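# Press a stapler's arm fully down and release it

## Task

Push the stapler's top arm down until it bottoms out, hold it there briefly, then lift off so it springs back up; a firm push is needed. It only counts if the stapler remains upright and at its original spot on the table; if it is tipped over or shifted, the task fails, and it also fails if anything falls off the table or is left off it.

## Robot and tools

ROBOT. A humanoid upper body stands on a mount beyond the table's -x edge and faces about +x. Only its right arm (seven joints) and right hand move. The hand has a thumb, an index finger and a middle finger, driven by seven motors. The drives are cheap and loose, and weaker from the elbow out.

SCENE FRAME (used in result lines). z = 0 is the table top, +z up, +x across the table away from the robot, so the robot's right is -y. The table's near edge is at x = 0.18 m. The pelvis sits 0.01 to 0.14 m above the table; the right shoulder is about 0.28 m above it, 0.14 m toward -y and 0.06 m toward +x. The hand point reaches at most 0.55 m from the shoulder. The body may be slightly turned or tilted, and printed poses can be off by a few cm, more at full stretch.

HAND POINT AND HAND FRAME. The hand point rides with the palm, 0.06 m out from the palm face, between the fingers at knuckle depth. Its axes: +y out of the palm, +z along straightened fingers, +x across the palm from the index toward the middle finger. The thumb sits opposite the fingers, on the +y side. With the hand flat, fingertips lie 0.095 m past the point along +z, the thumb tip 0.035 m along +y, and the thumb 0.04 to 0.07 m back along -z. The wrist camera (index side) and its clamp can collide with things.

MOVEMENT OFFSETS. All arm motion is given as offsets, not poses: dx, dy, dz, rx, ry, rz along the Hand target's own axes (the hand frame above, not the scene frame), counted from the Hand target at the start of the action or move. Scale: 1.0 = 0.6 m or 180 degrees, range -1 to 1; rx, ry, rz form a single rotation vector. Sending the same offset again moves further.

HAND NUMBERS (absolute motor goals, not offsets, range -1 to 1, order thumb_0, thumb_1, thumb_2, middle_0, middle_1, index_0, index_1). thumb_0 swivels the thumb (+60 deg at +1, -60 at -1; +1 swings a bent tip toward the middle finger, -1 toward the index) and closes nothing. For the other six, +1 open, -1 closed: thumb_1 (+35 to -60 deg, straight at +0.26), thumb_2 (0 to -100), finger _0 knuckle bend (0 to +90), _1 tip bend (0 to +100). A 0 is a real command; to keep the hand unchanged, resend your previous seven numbers. Motors act like soft springs and press only while the goal lies past the contact.

TOOLS.
execute_actions(actions, cameras): actions is a list of actions; each action is a table of up to 15 rows of 13 numbers (six offsets then seven hand goals). Each row lasts one 1/30 s step; a short table repeats its last row to fill 15 steps (0.5 s). Every row counts from the action's start pose. An empty list just returns state and images.
move(target, speed, blend, blocking, cameras): target is one 13-number row or up to 15 rows, all offsets from the same starting Hand target. Straight path, at least 0.5 s, cut short beyond 10 s; it does not slow for obstacles. speed is m/s, 0.002 to 1.2, default 0.25 (turning limit twice that in rad/s), one value or one per target. blend in m rounds corners between listed targets. blocking=false returns after about 0.5 s while the move continues. Hand changes of later targets are applied on arrival, with the arm paused.
wait(seconds 0 to 10, cameras): lets time pass holding the last command.
stop(cameras): brakes a running move; needs room.
zoom_image(camera cam_head or cam_wrist, region [x0, y0, x1, y1] in pixels, at most 504 x 504): closer look at the latest image.
finished_scene(scene): ends the current scene (give its number); irreversible.

RESULTS. end_effector_position (m) and end_effector_quat_wxyz in the scene frame; Hand target (last commanded pose after clipping, the base of your next offsets); hand_goal and hand_position on the command scale; hand_torque_nm (positive toward -1); joint positions, velocities ("within noise" means at rest) and torques (include arm weight, offsets and noise). The move line reports done (within 3 mm and 2 deg), off_target, moving, held or fault, plus limits=paced (pose clipped) or limits=held (steps withheld). done does not mean contact, nor does off_target. MOTOR HOT appears at 90 °C; an OVER-TEMPERATURE FAULT drops the arm for 30 to 60 s or more.

CONTROLLER FACTS. Orientation commands are clipped to 32 deg from the measured one each step. The arm often stops short; a zero action re-requests the target, or add the missing distance. A blocked arm keeps pushing until commanded away; to release a press, command back past the hand point. Large turns can swing the elbow. Joint ranges (rad): shoulder pitch -2.800 to 2.670, roll -2.252 to 0.000, yaw -2.618 to 2.618, elbow -1.047 to 2.094, wrist roll -1.972 to 1.972, pitch -1.614 to 1.614, yaw -1.614 to 1.614. Time passes while you think.

CAMERAS. cam_head and cam_wrist, both 896x504. cam_head fx=fy 620.419, cx 446.217, cy 251.774; cam_wrist fx=fy 384.901, cx 447.08, cy 250.933, strong radial distortion.

APPROACH AND CAUTIONS. Locate the stapler, hover above the rear of its arm with the palm or a closed fist facing down, descend slowly, press straight down just past the bottom, pause, then lift clearly away so it springs up. Avoid sideways force, fast impacts, deep over-pushes, long stretched holds (heat), and knocking anything off the table.

Each tool is called as name(argument=value, ...) on one line, values as JSON.

## Session

execute_actions(actions=[])

Scene clock: 0.00 s.
end_effector_position=(+0.2118, -0.1899, +0.2958) hand_goal=(+0.000, +0.263, +1.000, +1.000, +1.000, +1.000, +1.000) hand_position=(+0.000, +0.263, +1.000, +1.000, +1.000, +1.000, +1.000) hand_torque_nm=(+0.00, +0.00, +0.00, +0.00, +0.00, +0.00, +0.00) end_effector_quat_wxyz=(+0.710, -0.602, +0.178, -0.319)
Joint positions: [0.403 -0.922 -1.025 -0.576 0.135 -0.859 0.389]
Joint velocities: within noise
Joint torques (N m): no reading
Hand target: +0.2118, -0.1899, +0.2958; +0.710, -0.602, +0.178, -0.319

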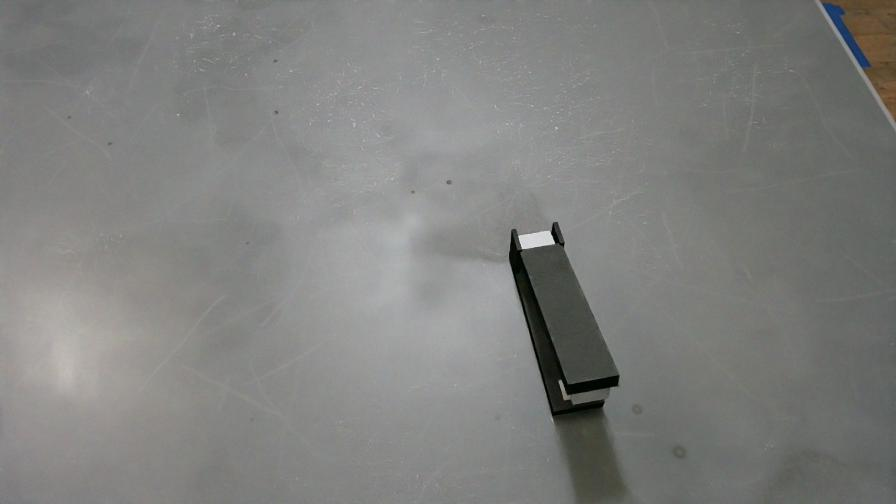

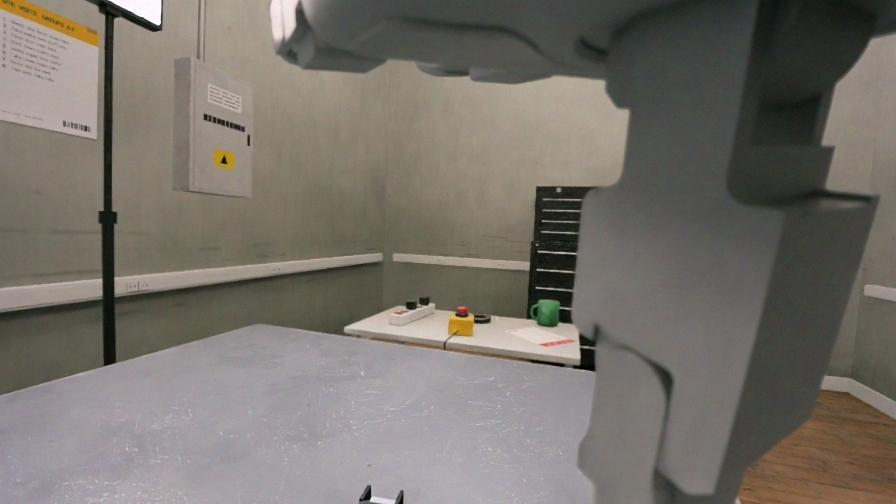

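move(target=[0.047, 0.11, 0.188, -0.349, 0.139, 0.093, 0, 1, 1, -1, -1, -1, -1], speed=0.3)

Scene clock: 13.93 s.
end_effector_position=(+0.3189, -0.1199, +0.2611) hand_goal=(+0.000, +1.000, +1.000, -1.000, -1.000, -1.000, -1.000) hand_position=(+0.000, +0.921, +1.000, -0.933, -0.937, -0.933, -0.937) hand_torque_nm=(+0.00, -0.10, +0.00, +0.08, +0.09, +0.08, +0.09) end_effector_quat_wxyz=(-0.466, +0.703, -0.493, +0.214)
Joint positions: [1.084 -2.219 -1.518 -0.412 0.539 0.382 0.347]
Joint velocities: within noise
Joint torques (N m): [-2.68 0.42 -3.12 2.18 -0.33 -0.09 -0.51]
Hand target: +0.3201, -0.1204, +0.2595; -0.280, +0.770, -0.539, +0.196
Off the commanded pose: 0.002 m, 23 deg.
joint sent to its limit — joint 2 (shoulder roll), lower limit. The joint targets are off in orientation, not in position.
move: off_target

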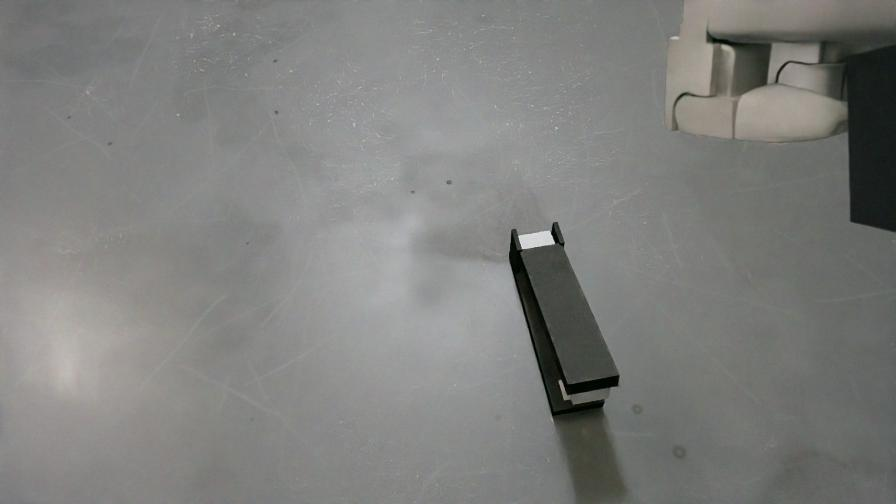

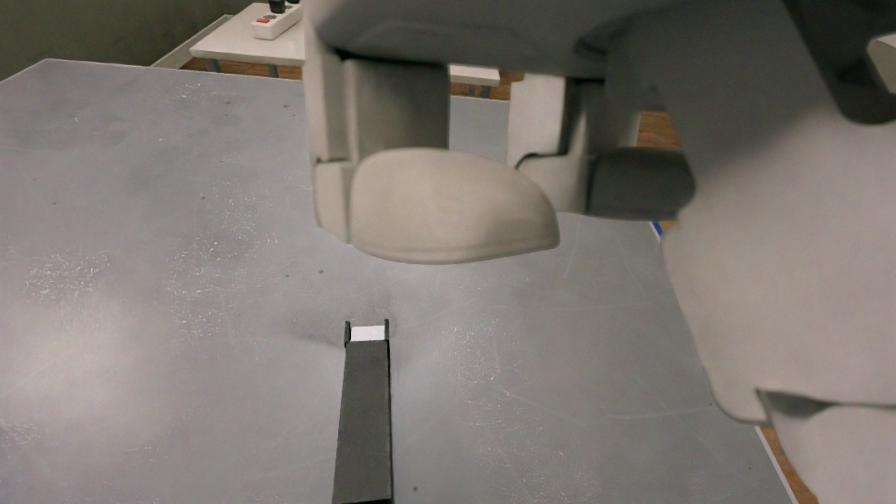

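zoom_image(camera="cam_head", region=[600, 0, 896, 240])

zoom_image(camera="cam_wrist", region=[200, 100, 600, 504])

Scaled by 1.703 from the camera's 896x504 image, which has a finer 1280x720 frame.

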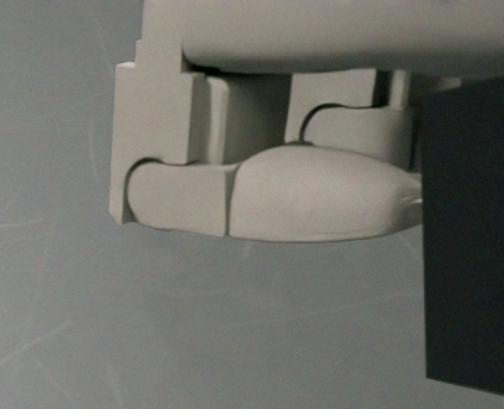

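Scaled by 1.248 from the camera's 896x504 image, which has a finer 1280x720 frame.

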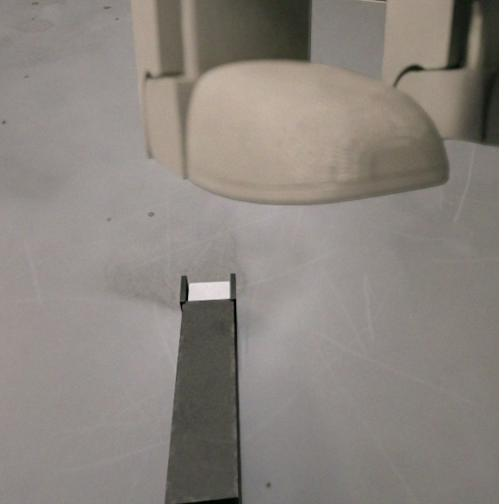

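move(target=[-0.0715, 0.117, 0.152, 0.139, 0.022, 0.017, 0, 1, 1, -1, -1, -1, -1], speed=0.2)

Scene clock: 31.60 s.
end_effector_position=(+0.2951, -0.0963, +0.1622) hand_goal=(+0.000, +1.000, +1.000, -1.000, -1.000, -1.000, -1.000) hand_position=(+0.000, +0.921, +1.000, -0.933, -0.937, -0.933, -0.937) hand_torque_nm=(+0.00, -0.10, +0.00, +0.08, +0.09, +0.08, +0.09) end_effector_quat_wxyz=(+0.617, -0.601, +0.463, -0.208)
Joint positions: [1.785 -2.217 -1.522 -0.582 0.272 0.208 -0.508]
Joint velocities: within noise
Joint torques (N m): [-2.16 1.86 -2.85 0.25 -0.26 -0.7 -0.61]
Hand target: +0.3100, -0.0786, +0.1444; +0.426, -0.669, +0.513, -0.327
Off the commanded pose: 0.029 m, 28 deg.
joint sent to its limit — joint 2 (shoulder roll), lower limit. The joint targets are off in position and orientation.
move: off_target

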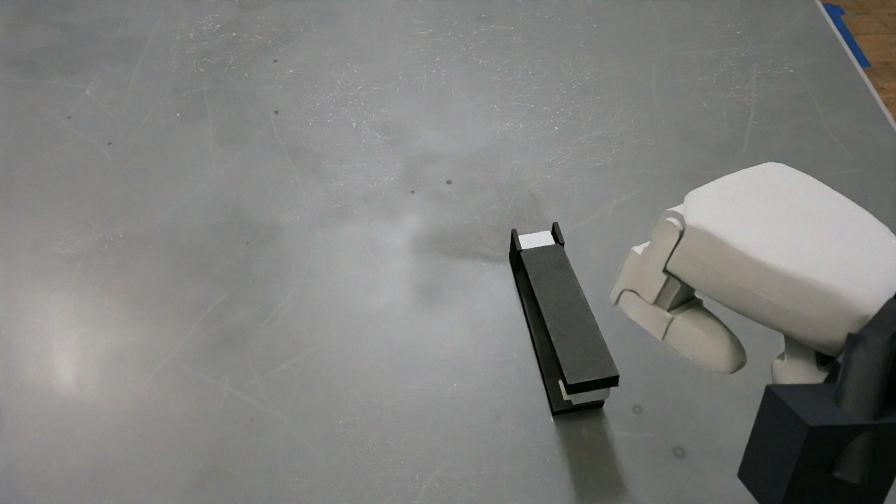

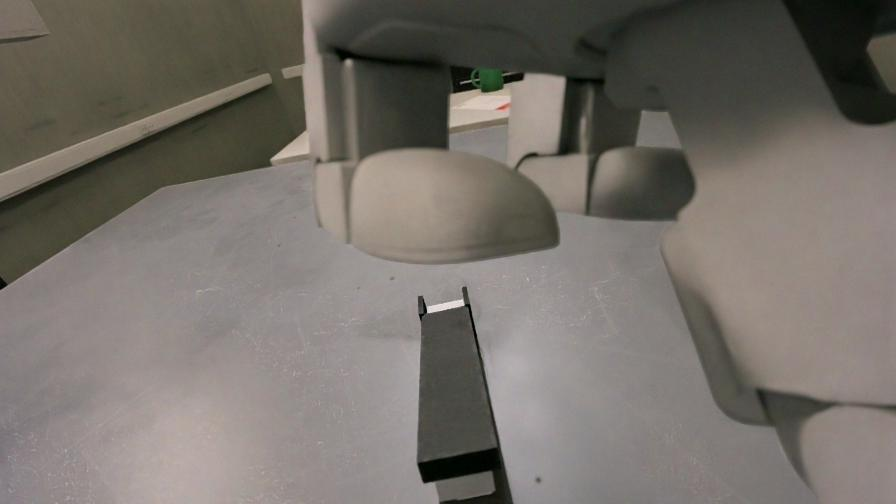

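move(target=[0.011, -0.022, 0.036, 0.080, -0.2125, -0.067, 0, 1, 1, -1, -1, -1, -1], speed=0.2)

Scene clock: 41.93 s.
end_effector_position=(+0.3109, -0.1036, +0.1692) hand_goal=(+0.000, +1.000, +1.000, -1.000, -1.000, -1.000, -1.000) hand_position=(+0.000, +0.921, +1.000, -0.933, -0.937, -0.933, -0.937) hand_torque_nm=(+0.00, -0.10, +0.00, +0.08, +0.09, +0.08, +0.09) end_effector_quat_wxyz=(-0.630, +0.699, -0.232, +0.248)
Joint positions: [1.785 -2.217 -1.548 -0.436 -0.227 -0.009 -0.46]
Joint velocities: within noise
Joint torques (N m): [-3.12 1.93 -2.89 0.37 -0.02 -0.15 -0.67]
Hand target: +0.3360, -0.0784, +0.1473; -0.613, +0.731, -0.230, +0.193
Off the commanded pose: 0.042 m, 7 deg.
joint sent to its limit — joint 2 (shoulder roll), lower limit. The joint targets are off in position and orientation.
move: off_target

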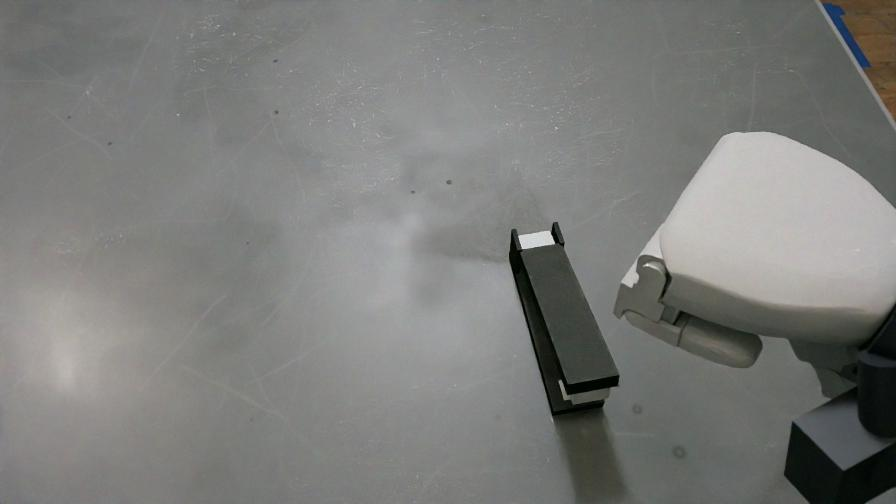

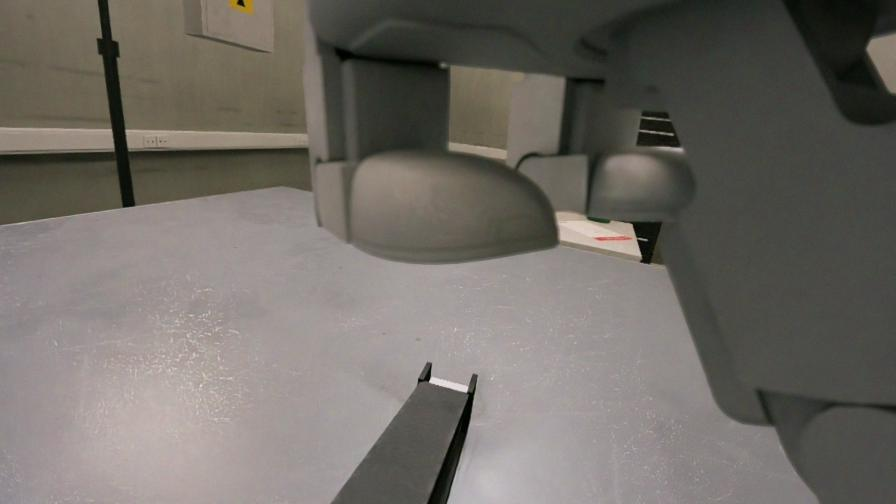

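move(target=[-0.014, -0.173, -0.293, 0.121, 0.040, -0.043, 0, 1, 1, -1, -1, -1, -1], speed=0.3)

Scene clock: 45.93 s.
end_effector_position=(+0.2385, -0.2016, +0.2776) hand_goal=(+0.000, +1.000, +1.000, -1.000, -1.000, -1.000, -1.000) hand_position=(+0.000, +0.929, +1.000, -0.937, -0.937, -0.937, -0.937) hand_torque_nm=(+0.00, -0.09, +0.00, +0.08, +0.09, +0.08, +0.09) end_effector_quat_wxyz=(+0.708, -0.601, +0.188, -0.318)
Joint positions: [1.785 -1.411 -1.552 -0.451 -0.339 -0.69 -0.972]
Joint velocities: within noise
Joint torques (N m): [-0.92 1.83 -2.39 1.58 0.44 -0.09 -1.13]
Hand target: +0.2401, -0.2007, +0.2800; +0.710, -0.602, +0.178, -0.319
Off the commanded pose: 0.003 m, 1 deg.
move: done

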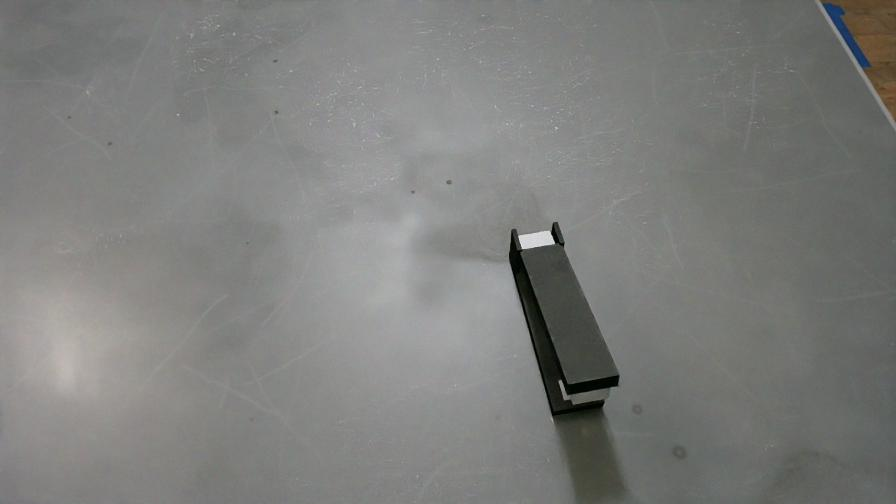

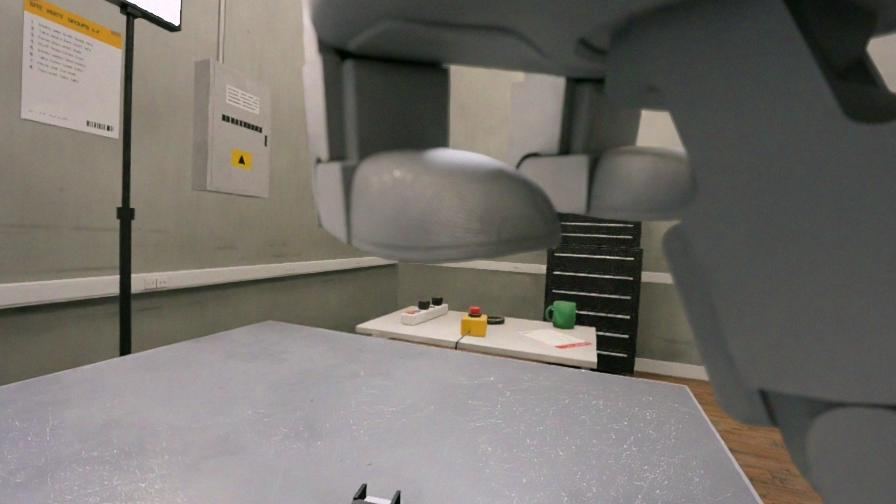

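move(target=[0, 0.0, 0.0, 0.3, 0, 0, 0, 1, 1, -1, -1, -1, -1], speed=0.4, cameras=[])

Scene clock: 54.07 s.
end_effector_position=(+0.2395, -0.1987, +0.2793) hand_goal=(+0.000, +1.000, +1.000, -1.000, -1.000, -1.000, -1.000) hand_position=(+0.000, +0.946, +1.000, -0.947, -0.938, -0.947, -0.938) hand_torque_nm=(+0.00, -0.07, +0.00, +0.07, +0.08, +0.07, +0.08) end_effector_quat_wxyz=(+0.907, -0.218, +0.017, -0.359)
Joint positions: [0.248 -1.05 -0.243 -0.133 -0.926 -0.853 -1.627]
Joint velocities: within noise
Joint torques (N m): [-0.97 -3.24 -2.43 -0.61 0.42 -0.14 -0.65]
Hand target: +0.2401, -0.2007, +0.2800; +0.906, -0.214, +0.013, -0.365
Off the commanded pose: 0.002 m, 1 deg.
joint sent to its limit — joint 7 (wrist yaw), lower limit. The joint targets still meet the commanded pose.
move: done
No camera images: "cameras" was empty.

move(target=[-0.029, 0.191, -0.0225, -0.315, 0.062, 0.007, 0, 1, 1, -1, -1, -1, -1], speed=0.3)

Scene clock: 58.83 s.
end_effector_position=(+0.3007, -0.1236, +0.2188) hand_goal=(+0.000, +1.000, +1.000, -1.000, -1.000, -1.000, -1.000) hand_position=(+0.000, +0.946, +1.000, -0.947, -0.938, -0.947, -0.938) hand_torque_nm=(+0.00, -0.07, +0.00, +0.06, +0.08, +0.06, +0.08) end_effector_quat_wxyz=(+0.692, -0.583, +0.274, -0.326)
Joint positions: [-0.041 -1.341 0.071 -0.724 -0.355 0.024 -0.23]
Joint velocities: within noise
Joint torques (N m): [-2.83 -3.23 -1.7 -2.09 0.08 0.15 -0.71]
Hand target: +0.3001, -0.1206, +0.2198; +0.694, -0.583, +0.271, -0.324
Off the commanded pose: 0.003 m, 1 deg.
move: done

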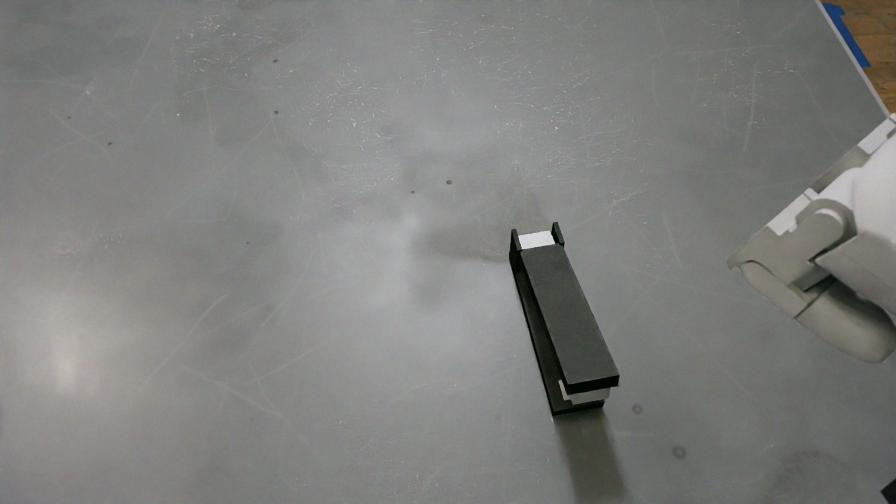

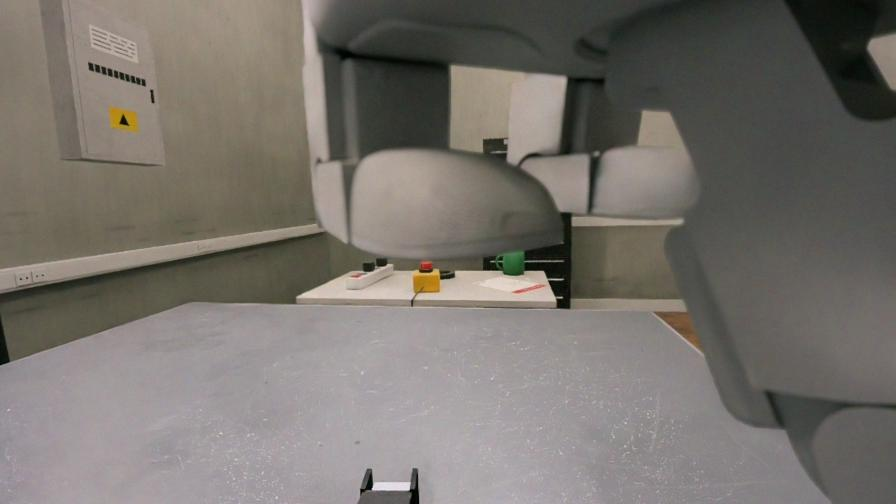

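move(target=[-0.008, 0.164, 0.064, -0.083, 0, 0, 0, 1, 1, -1, -1, -1, -1], speed=0.2)

Scene clock: 62.27 s.
end_effector_position=(+0.3363, -0.0839, +0.1283) hand_goal=(+0.000, +1.000, +1.000, -1.000, -1.000, -1.000, -1.000) hand_position=(+0.000, +0.946, +1.000, -0.947, -0.938, -0.947, -0.938) hand_torque_nm=(+0.00, -0.07, +0.00, +0.06, +0.08, +0.06, +0.08) end_effector_quat_wxyz=(-0.612, +0.668, -0.315, +0.284)
Joint positions: [-0.537 -0.94 0.628 -0.388 -0.655 0.114 0.076]
Joint velocities: within noise
Joint torques (N m): [-4.77 -1.93 -1.87 -1.49 -0.19 -0.05 -0.66]
Hand target: +0.3390, -0.0817, +0.1296; -0.613, +0.668, -0.311, +0.286
Off the commanded pose: 0.004 m, 0 deg.
move: off_target

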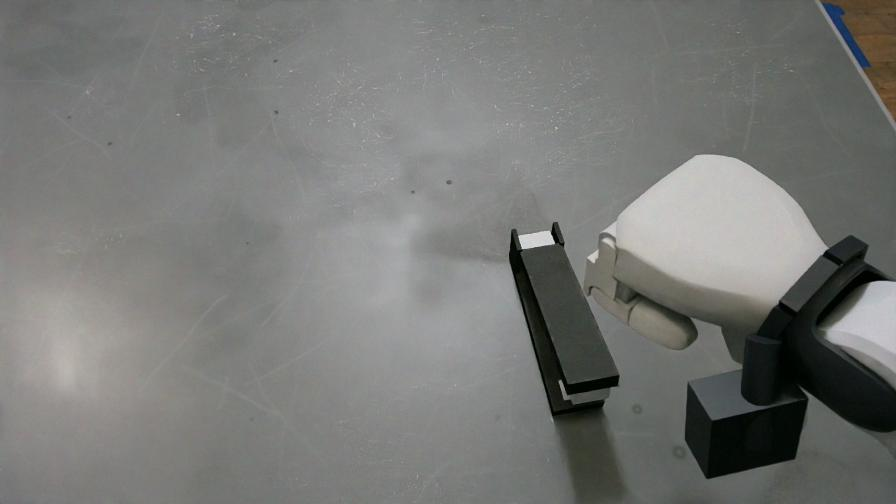

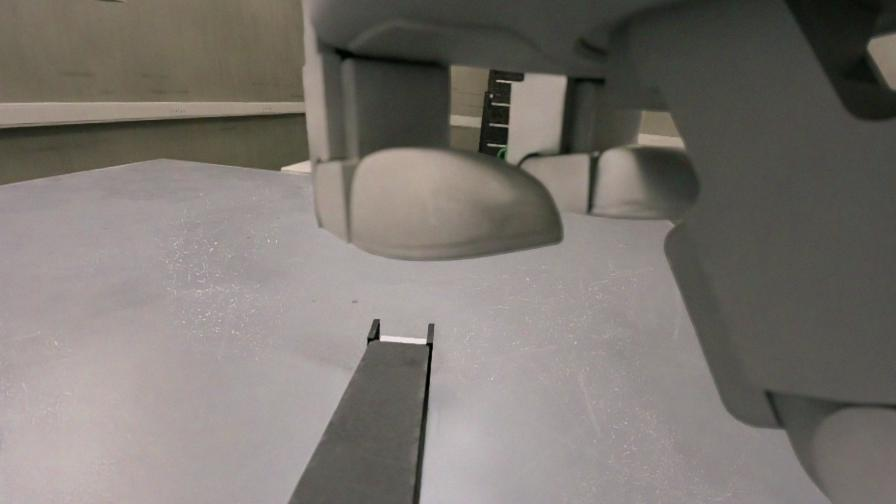

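move(target=[-0.002, 0.069, 0.064, 0, 0, 0, 0, 1, 1, -1, -1, -1, -1], speed=0.15)

Scene clock: 71.90 s.
end_effector_position=(+0.3605, -0.0617, +0.0811) hand_goal=(+0.000, +1.000, +1.000, -1.000, -1.000, -1.000, -1.000) hand_position=(+0.000, +0.946, +1.000, -0.947, -0.938, -0.947, -0.938) hand_torque_nm=(+0.00, -0.07, +0.00, +0.06, +0.08, +0.06, +0.08) end_effector_quat_wxyz=(-0.608, +0.670, -0.319, +0.282)
Joint positions: [-0.635 -0.715 0.74 -0.041 -0.773 0.033 -0.03]
Joint velocities: within noise
Joint torques (N m): [-5.61 -1.56 -1.91 -1.85 -0.05 -0.2 -1.08]
Hand target: +0.3648, -0.0585, +0.0850; -0.613, +0.668, -0.311, +0.286
Off the commanded pose: 0.007 m, 1 deg.
move: off_target

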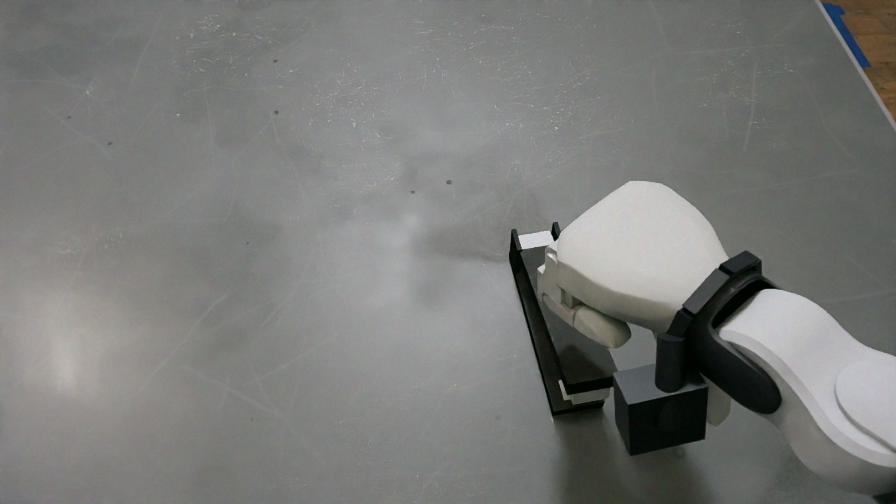

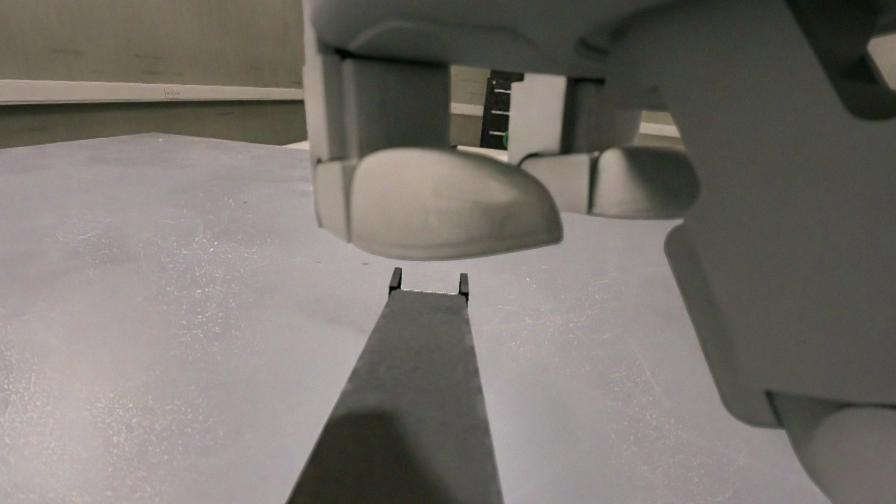

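move(target=[[-0.0135, 0.015, -0.0113, 0, 0, 0, 0, 1, 1, -1, -1, -1, -1], [-0.0135, 0.0597, -0.0113, 0, 0, 0, 0, 1, 1, -1, -1, -1, -1]], speed=0.06)

Scene clock: 76.13 s.
end_effector_position=(+0.3563, -0.0594, +0.0560) hand_goal=(+0.000, +1.000, +1.000, -1.000, -1.000, -1.000, -1.000) hand_position=(+0.000, +0.946, +1.000, -0.947, -0.938, -0.947, -0.938) hand_torque_nm=(+0.00, -0.07, +0.00, +0.06, +0.08, +0.06, +0.08) end_effector_quat_wxyz=(+0.615, -0.665, +0.307, -0.291)
Joint positions: [-0.615 -0.679 0.811 0.062 -0.828 0.025 -0.177]
Joint velocities: within noise
Joint torques (N m): [-3.39 -1.55 -1.42 -1.81 0.09 -0.1 -1.11]
Hand target: +0.3521, -0.0586, +0.0499; +0.613, -0.668, +0.311, -0.286
Off the commanded pose: 0.007 m, 1 deg.
move: off_target

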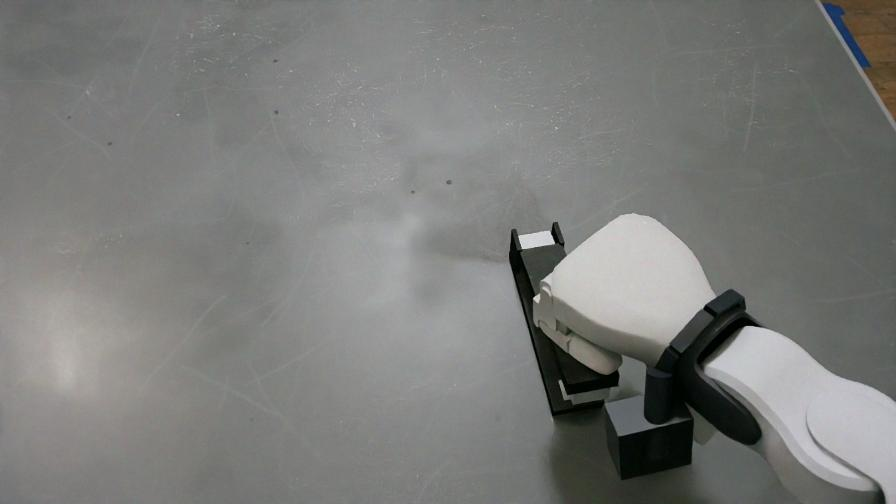

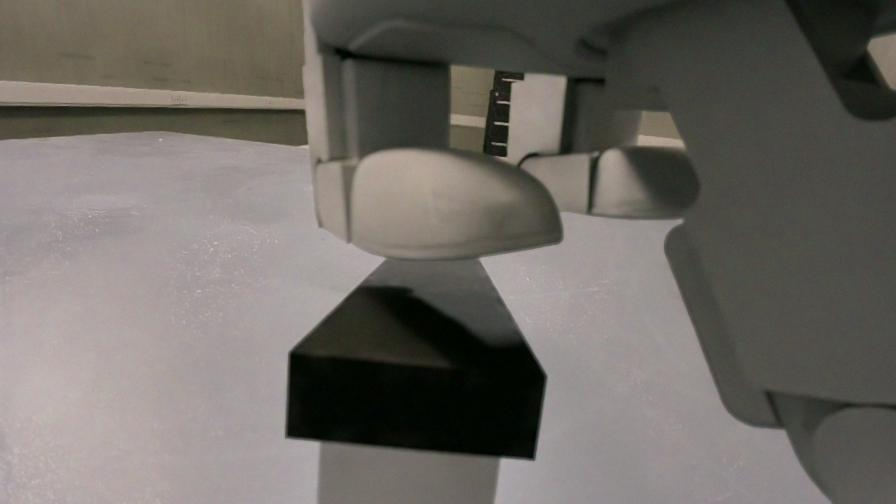

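move(target=[0.005, 0.033, 0.007, 0, 0, 0, 0, 1, 1, -1, -1, -1, -1], speed=0.06)

Scene clock: 78.83 s.
end_effector_position=(+0.3598, -0.0580, +0.0385) hand_goal=(+0.000, +1.000, +1.000, -1.000, -1.000, -1.000, -1.000) hand_position=(+0.000, +0.946, +1.000, -0.947, -0.938, -0.948, -0.943) hand_torque_nm=(+0.00, -0.07, +0.00, +0.06, +0.08, +0.06, +0.08) end_effector_quat_wxyz=(+0.623, -0.656, +0.310, -0.290)
Joint positions: [-0.628 -0.627 0.834 0.207 -0.836 -0.026 -0.284]
Joint velocities: within noise
Joint torques (N m): [-4.13 -1.64 -0.89 -0.74 -0.11 -0.1 -0.43]
Hand target: +0.3559, -0.0593, +0.0299; +0.613, -0.668, +0.311, -0.286
Off the commanded pose: 0.010 m, 2 deg.
move: off_target

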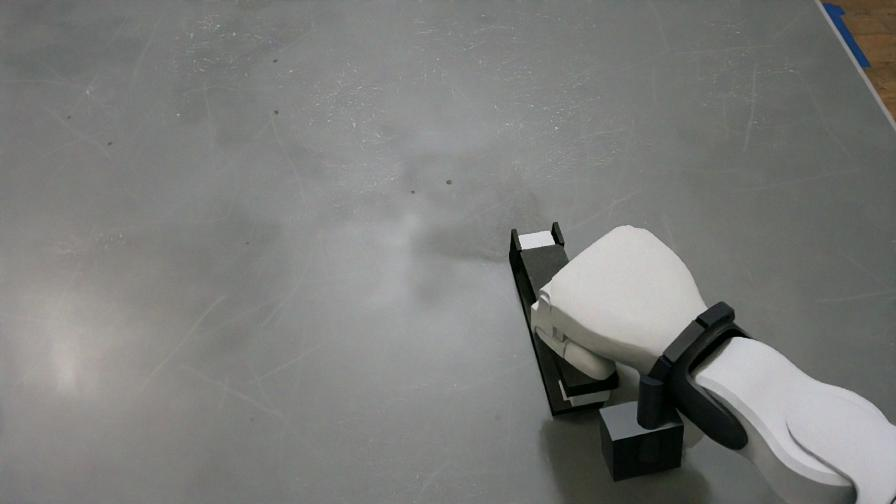

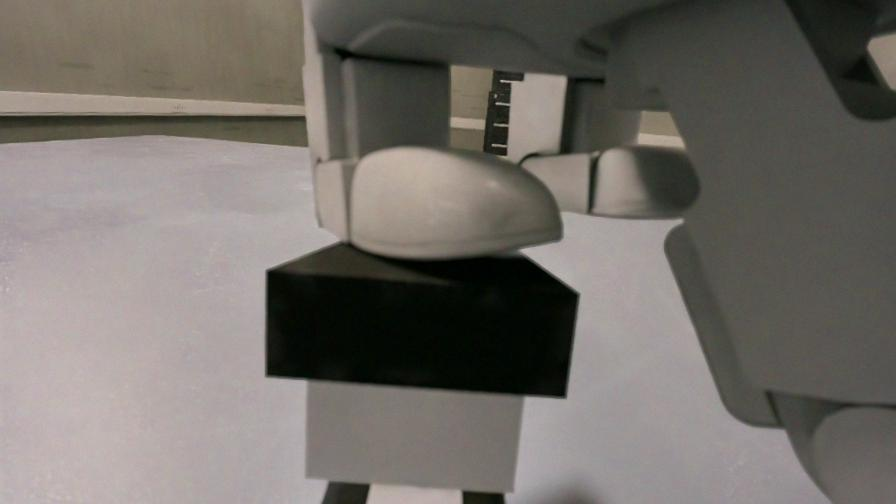

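move(target=[0.005, 0.033, 0.007, 0, 0, 0, 0, 1, 1, -1, -1, -1, -1], speed=0.06)

zoom_image(camera="cam_head", region=[450, 200, 750, 500])

Scene clock: 81.43 s.
end_effector_position=(+0.3709, -0.0533, +0.0304) hand_goal=(+0.000, +1.000, +1.000, -1.000, -1.000, -1.000, -1.000) hand_position=(+0.000, +0.946, +1.000, -0.947, -0.938, -0.973, -0.958) hand_torque_nm=(+0.00, -0.07, +0.00, +0.06, +0.08, +0.03, +0.06) end_effector_quat_wxyz=(+0.637, -0.645, +0.300, -0.296)
Joint positions: [-0.678 -0.57 0.86 0.366 -0.846 -0.079 -0.397]
Joint velocities: within noise
Joint torques (N m): [-2.95 -1.76 -0.34 0.39 -0.07 0.04 0.2]
Hand target: +0.3597, -0.0600, +0.0098; +0.613, -0.668, +0.311, -0.286
Off the commanded pose: 0.024 m, 4 deg.
move: off_target

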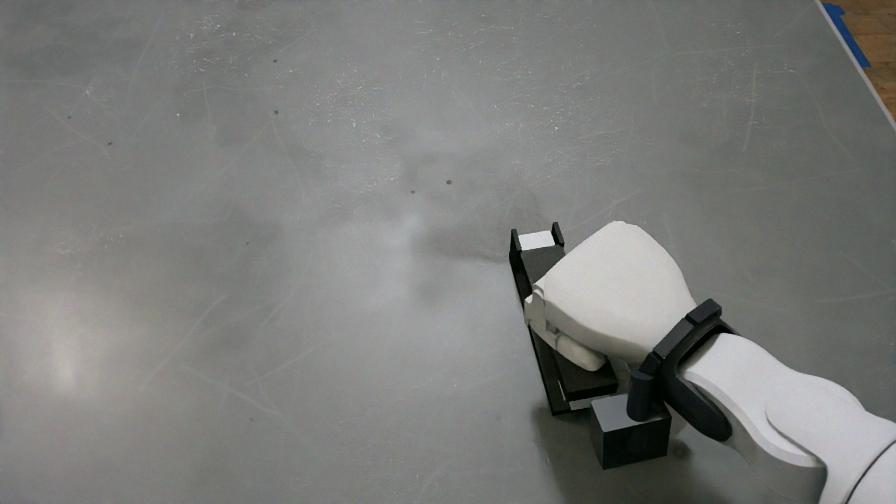

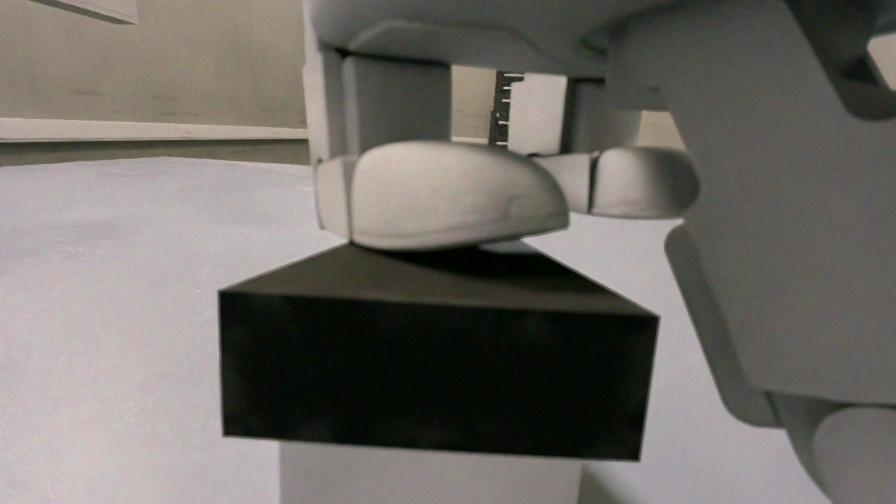

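Scaled by 1.680 from the camera's 896x504 image, which has a finer 1280x720 frame.

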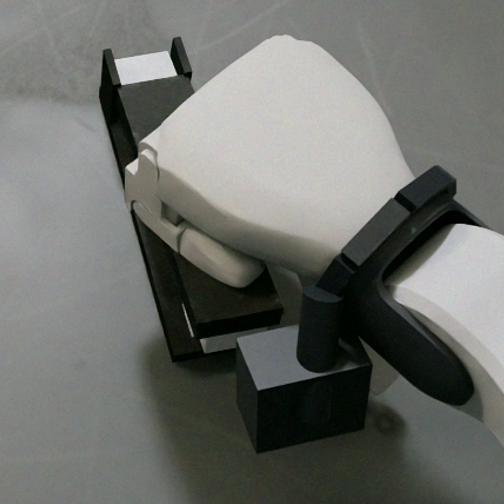

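move(target=[-0.003, 0.05, -0.004, 0, 0, 0, 0, 1, 1, -1, -1, -1, -1], speed=0.08)

zoom_image(camera="cam_head", region=[450, 200, 750, 500])

Scene clock: 85.30 s.
end_effector_position=(+0.3778, -0.0482, +0.0201) hand_goal=(+0.000, +1.000, +1.000, -1.000, -1.000, -1.000, -1.000) hand_position=(+0.000, +0.946, +1.000, -0.947, -0.938, -0.997, -0.989) hand_torque_nm=(+0.00, -0.07, +0.00, +0.06, +0.08, +0.00, +0.01) end_effector_quat_wxyz=(+0.657, -0.627, +0.285, -0.306)
Joint positions: [-0.723 -0.508 0.913 0.543 -0.855 -0.119 -0.564]
Joint velocities: within noise
Joint torques (N m): [-0.82 -1.61 0.62 2.27 -0.03 0.2 1.09]
Hand target: +0.3548, -0.0618, -0.0199; +0.613, -0.668, +0.311, -0.286
Off the commanded pose: 0.048 m, 8 deg.
move: off_target

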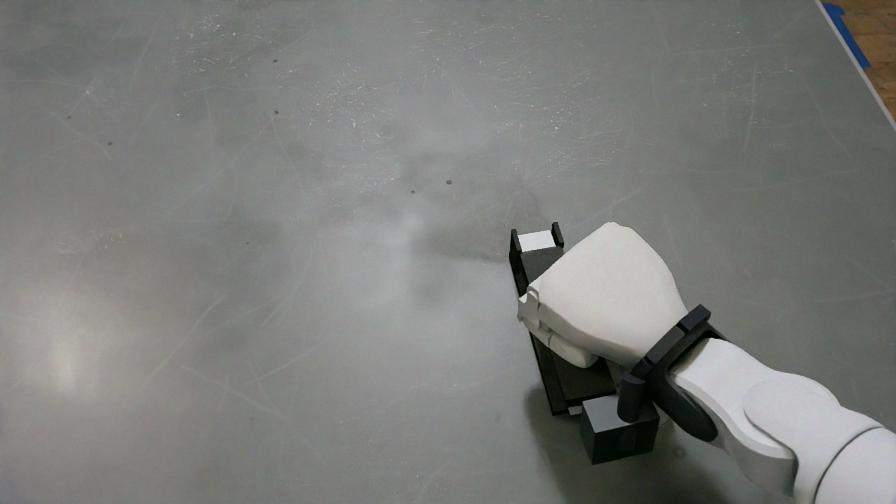

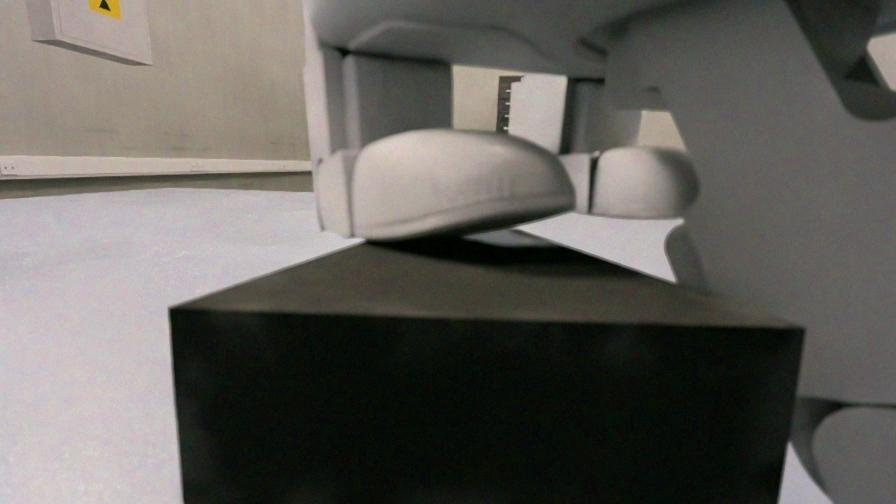

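Scaled by 1.680 from the camera's 896x504 image, which has a finer 1280x720 frame.

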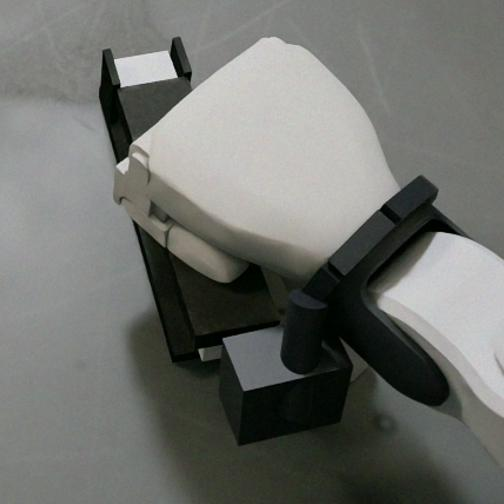

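move(target=[[0.0077, -0.153, 0.0227, 0, 0, 0, 0, 1, 1, -1, -1, -1, -1], [-0.019, -0.156, -0.036, 0, 0, 0, 0, 1, 1, -1, -1, -1, -1]], speed=0.1)

zoom_image(camera="cam_head", region=[450, 200, 750, 500])

Scene clock: 90.63 s.
end_effector_position=(+0.3408, -0.0593, +0.0780) hand_goal=(+0.000, +1.000, +1.000, -1.000, -1.000, -1.000, -1.000) hand_position=(+0.000, +0.946, +1.000, -0.947, -0.938, -0.997, -0.997) hand_torque_nm=(+0.00, -0.07, +0.00, +0.06, +0.08, +0.00, +0.00) end_effector_quat_wxyz=(+0.617, -0.664, +0.310, -0.287)
Joint positions: [-0.596 -0.787 0.848 -0.162 -0.763 0.148 -0.116]
Joint velocities: within noise
Joint torques (N m): [-2.88 -3 -1.83 -3.83 -0.13 0.13 -0.76]
Hand target: +0.3371, -0.0617, +0.0752; +0.613, -0.668, +0.311, -0.286
Off the commanded pose: 0.005 m, 1 deg.
move: off_target

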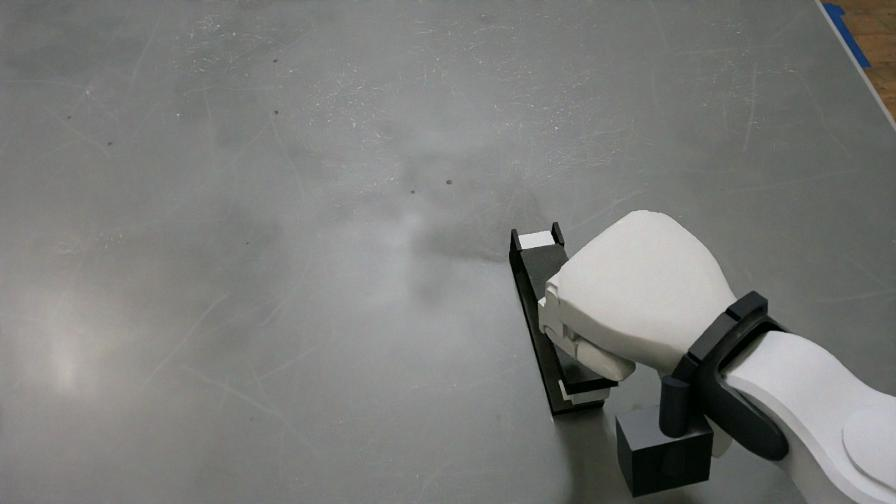

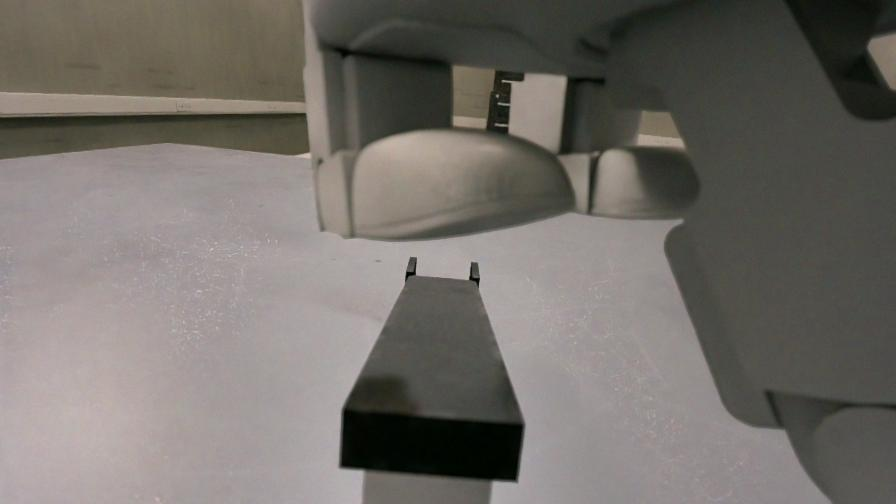

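Scaled by 1.680 from the camera's 896x504 image, which has a finer 1280x720 frame.

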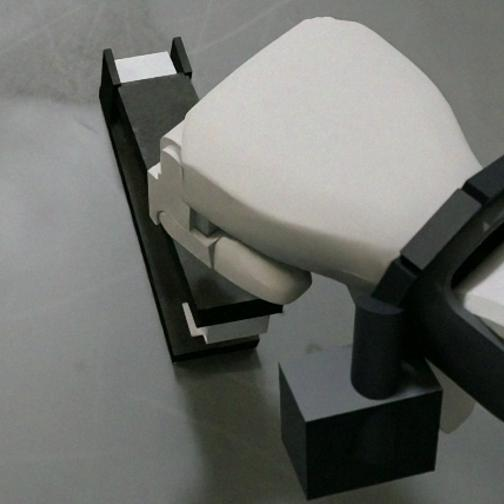

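move(target=[[0, 0.05, 0.0045, 0, 0, 0, 0, 1, 1, -1, -1, -1, -1], [-0.009, 0.163, -0.042, 0, 0, 0, 0, 1, 1, -1, -1, -1, -1]], speed=0.08)

zoom_image(camera="cam_head", region=[450, 200, 750, 500])

Scene clock: 93.93 s.
end_effector_position=(+0.3336, -0.0655, +0.0188) hand_goal=(+0.000, +1.000, +1.000, -1.000, -1.000, -1.000, -1.000) hand_position=(+0.000, +0.955, +1.000, -0.947, -0.938, -0.976, -0.997) hand_torque_nm=(+0.00, -0.06, +0.00, +0.06, +0.08, +0.03, +0.00) end_effector_quat_wxyz=(+0.657, -0.626, +0.284, -0.310)
Joint positions: [-0.568 -0.692 1.017 0.219 -0.818 0.057 -0.603]
Joint velocities: within noise
Joint torques (N m): [0.09 -2.38 0.9 2.36 0.03 0 1.11]
Hand target: +0.3080, -0.0792, -0.0201; +0.613, -0.668, +0.311, -0.286
Off the commanded pose: 0.048 m, 8 deg.
move: off_target

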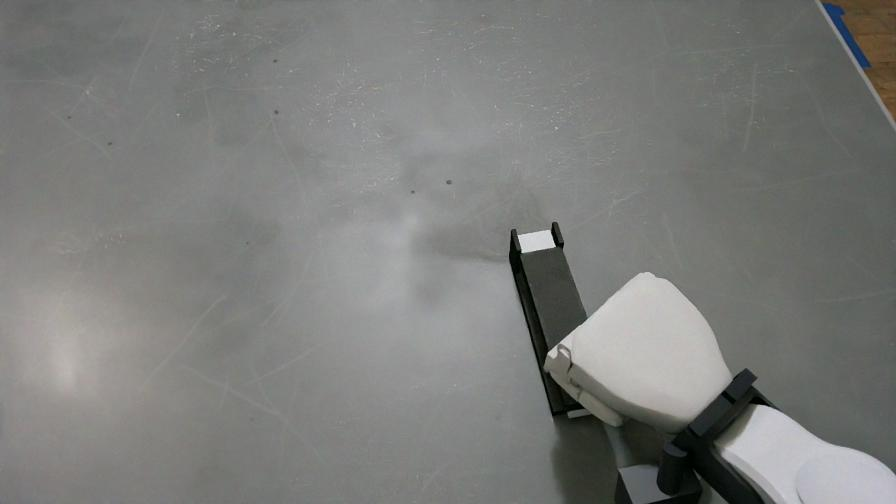

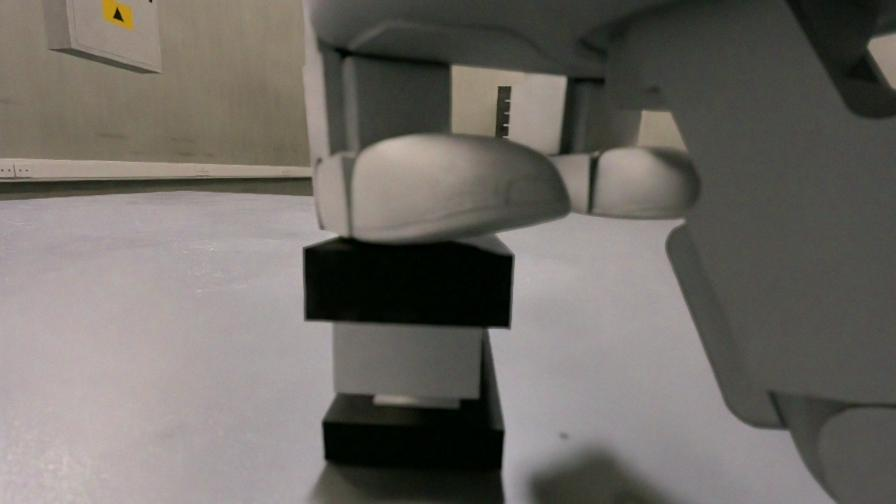

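Scaled by 1.680 from the camera's 896x504 image, which has a finer 1280x720 frame.

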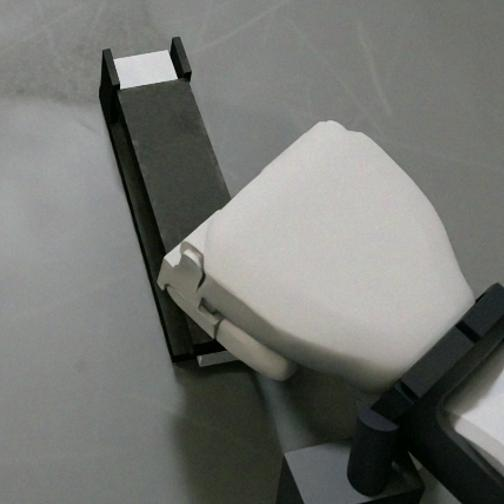

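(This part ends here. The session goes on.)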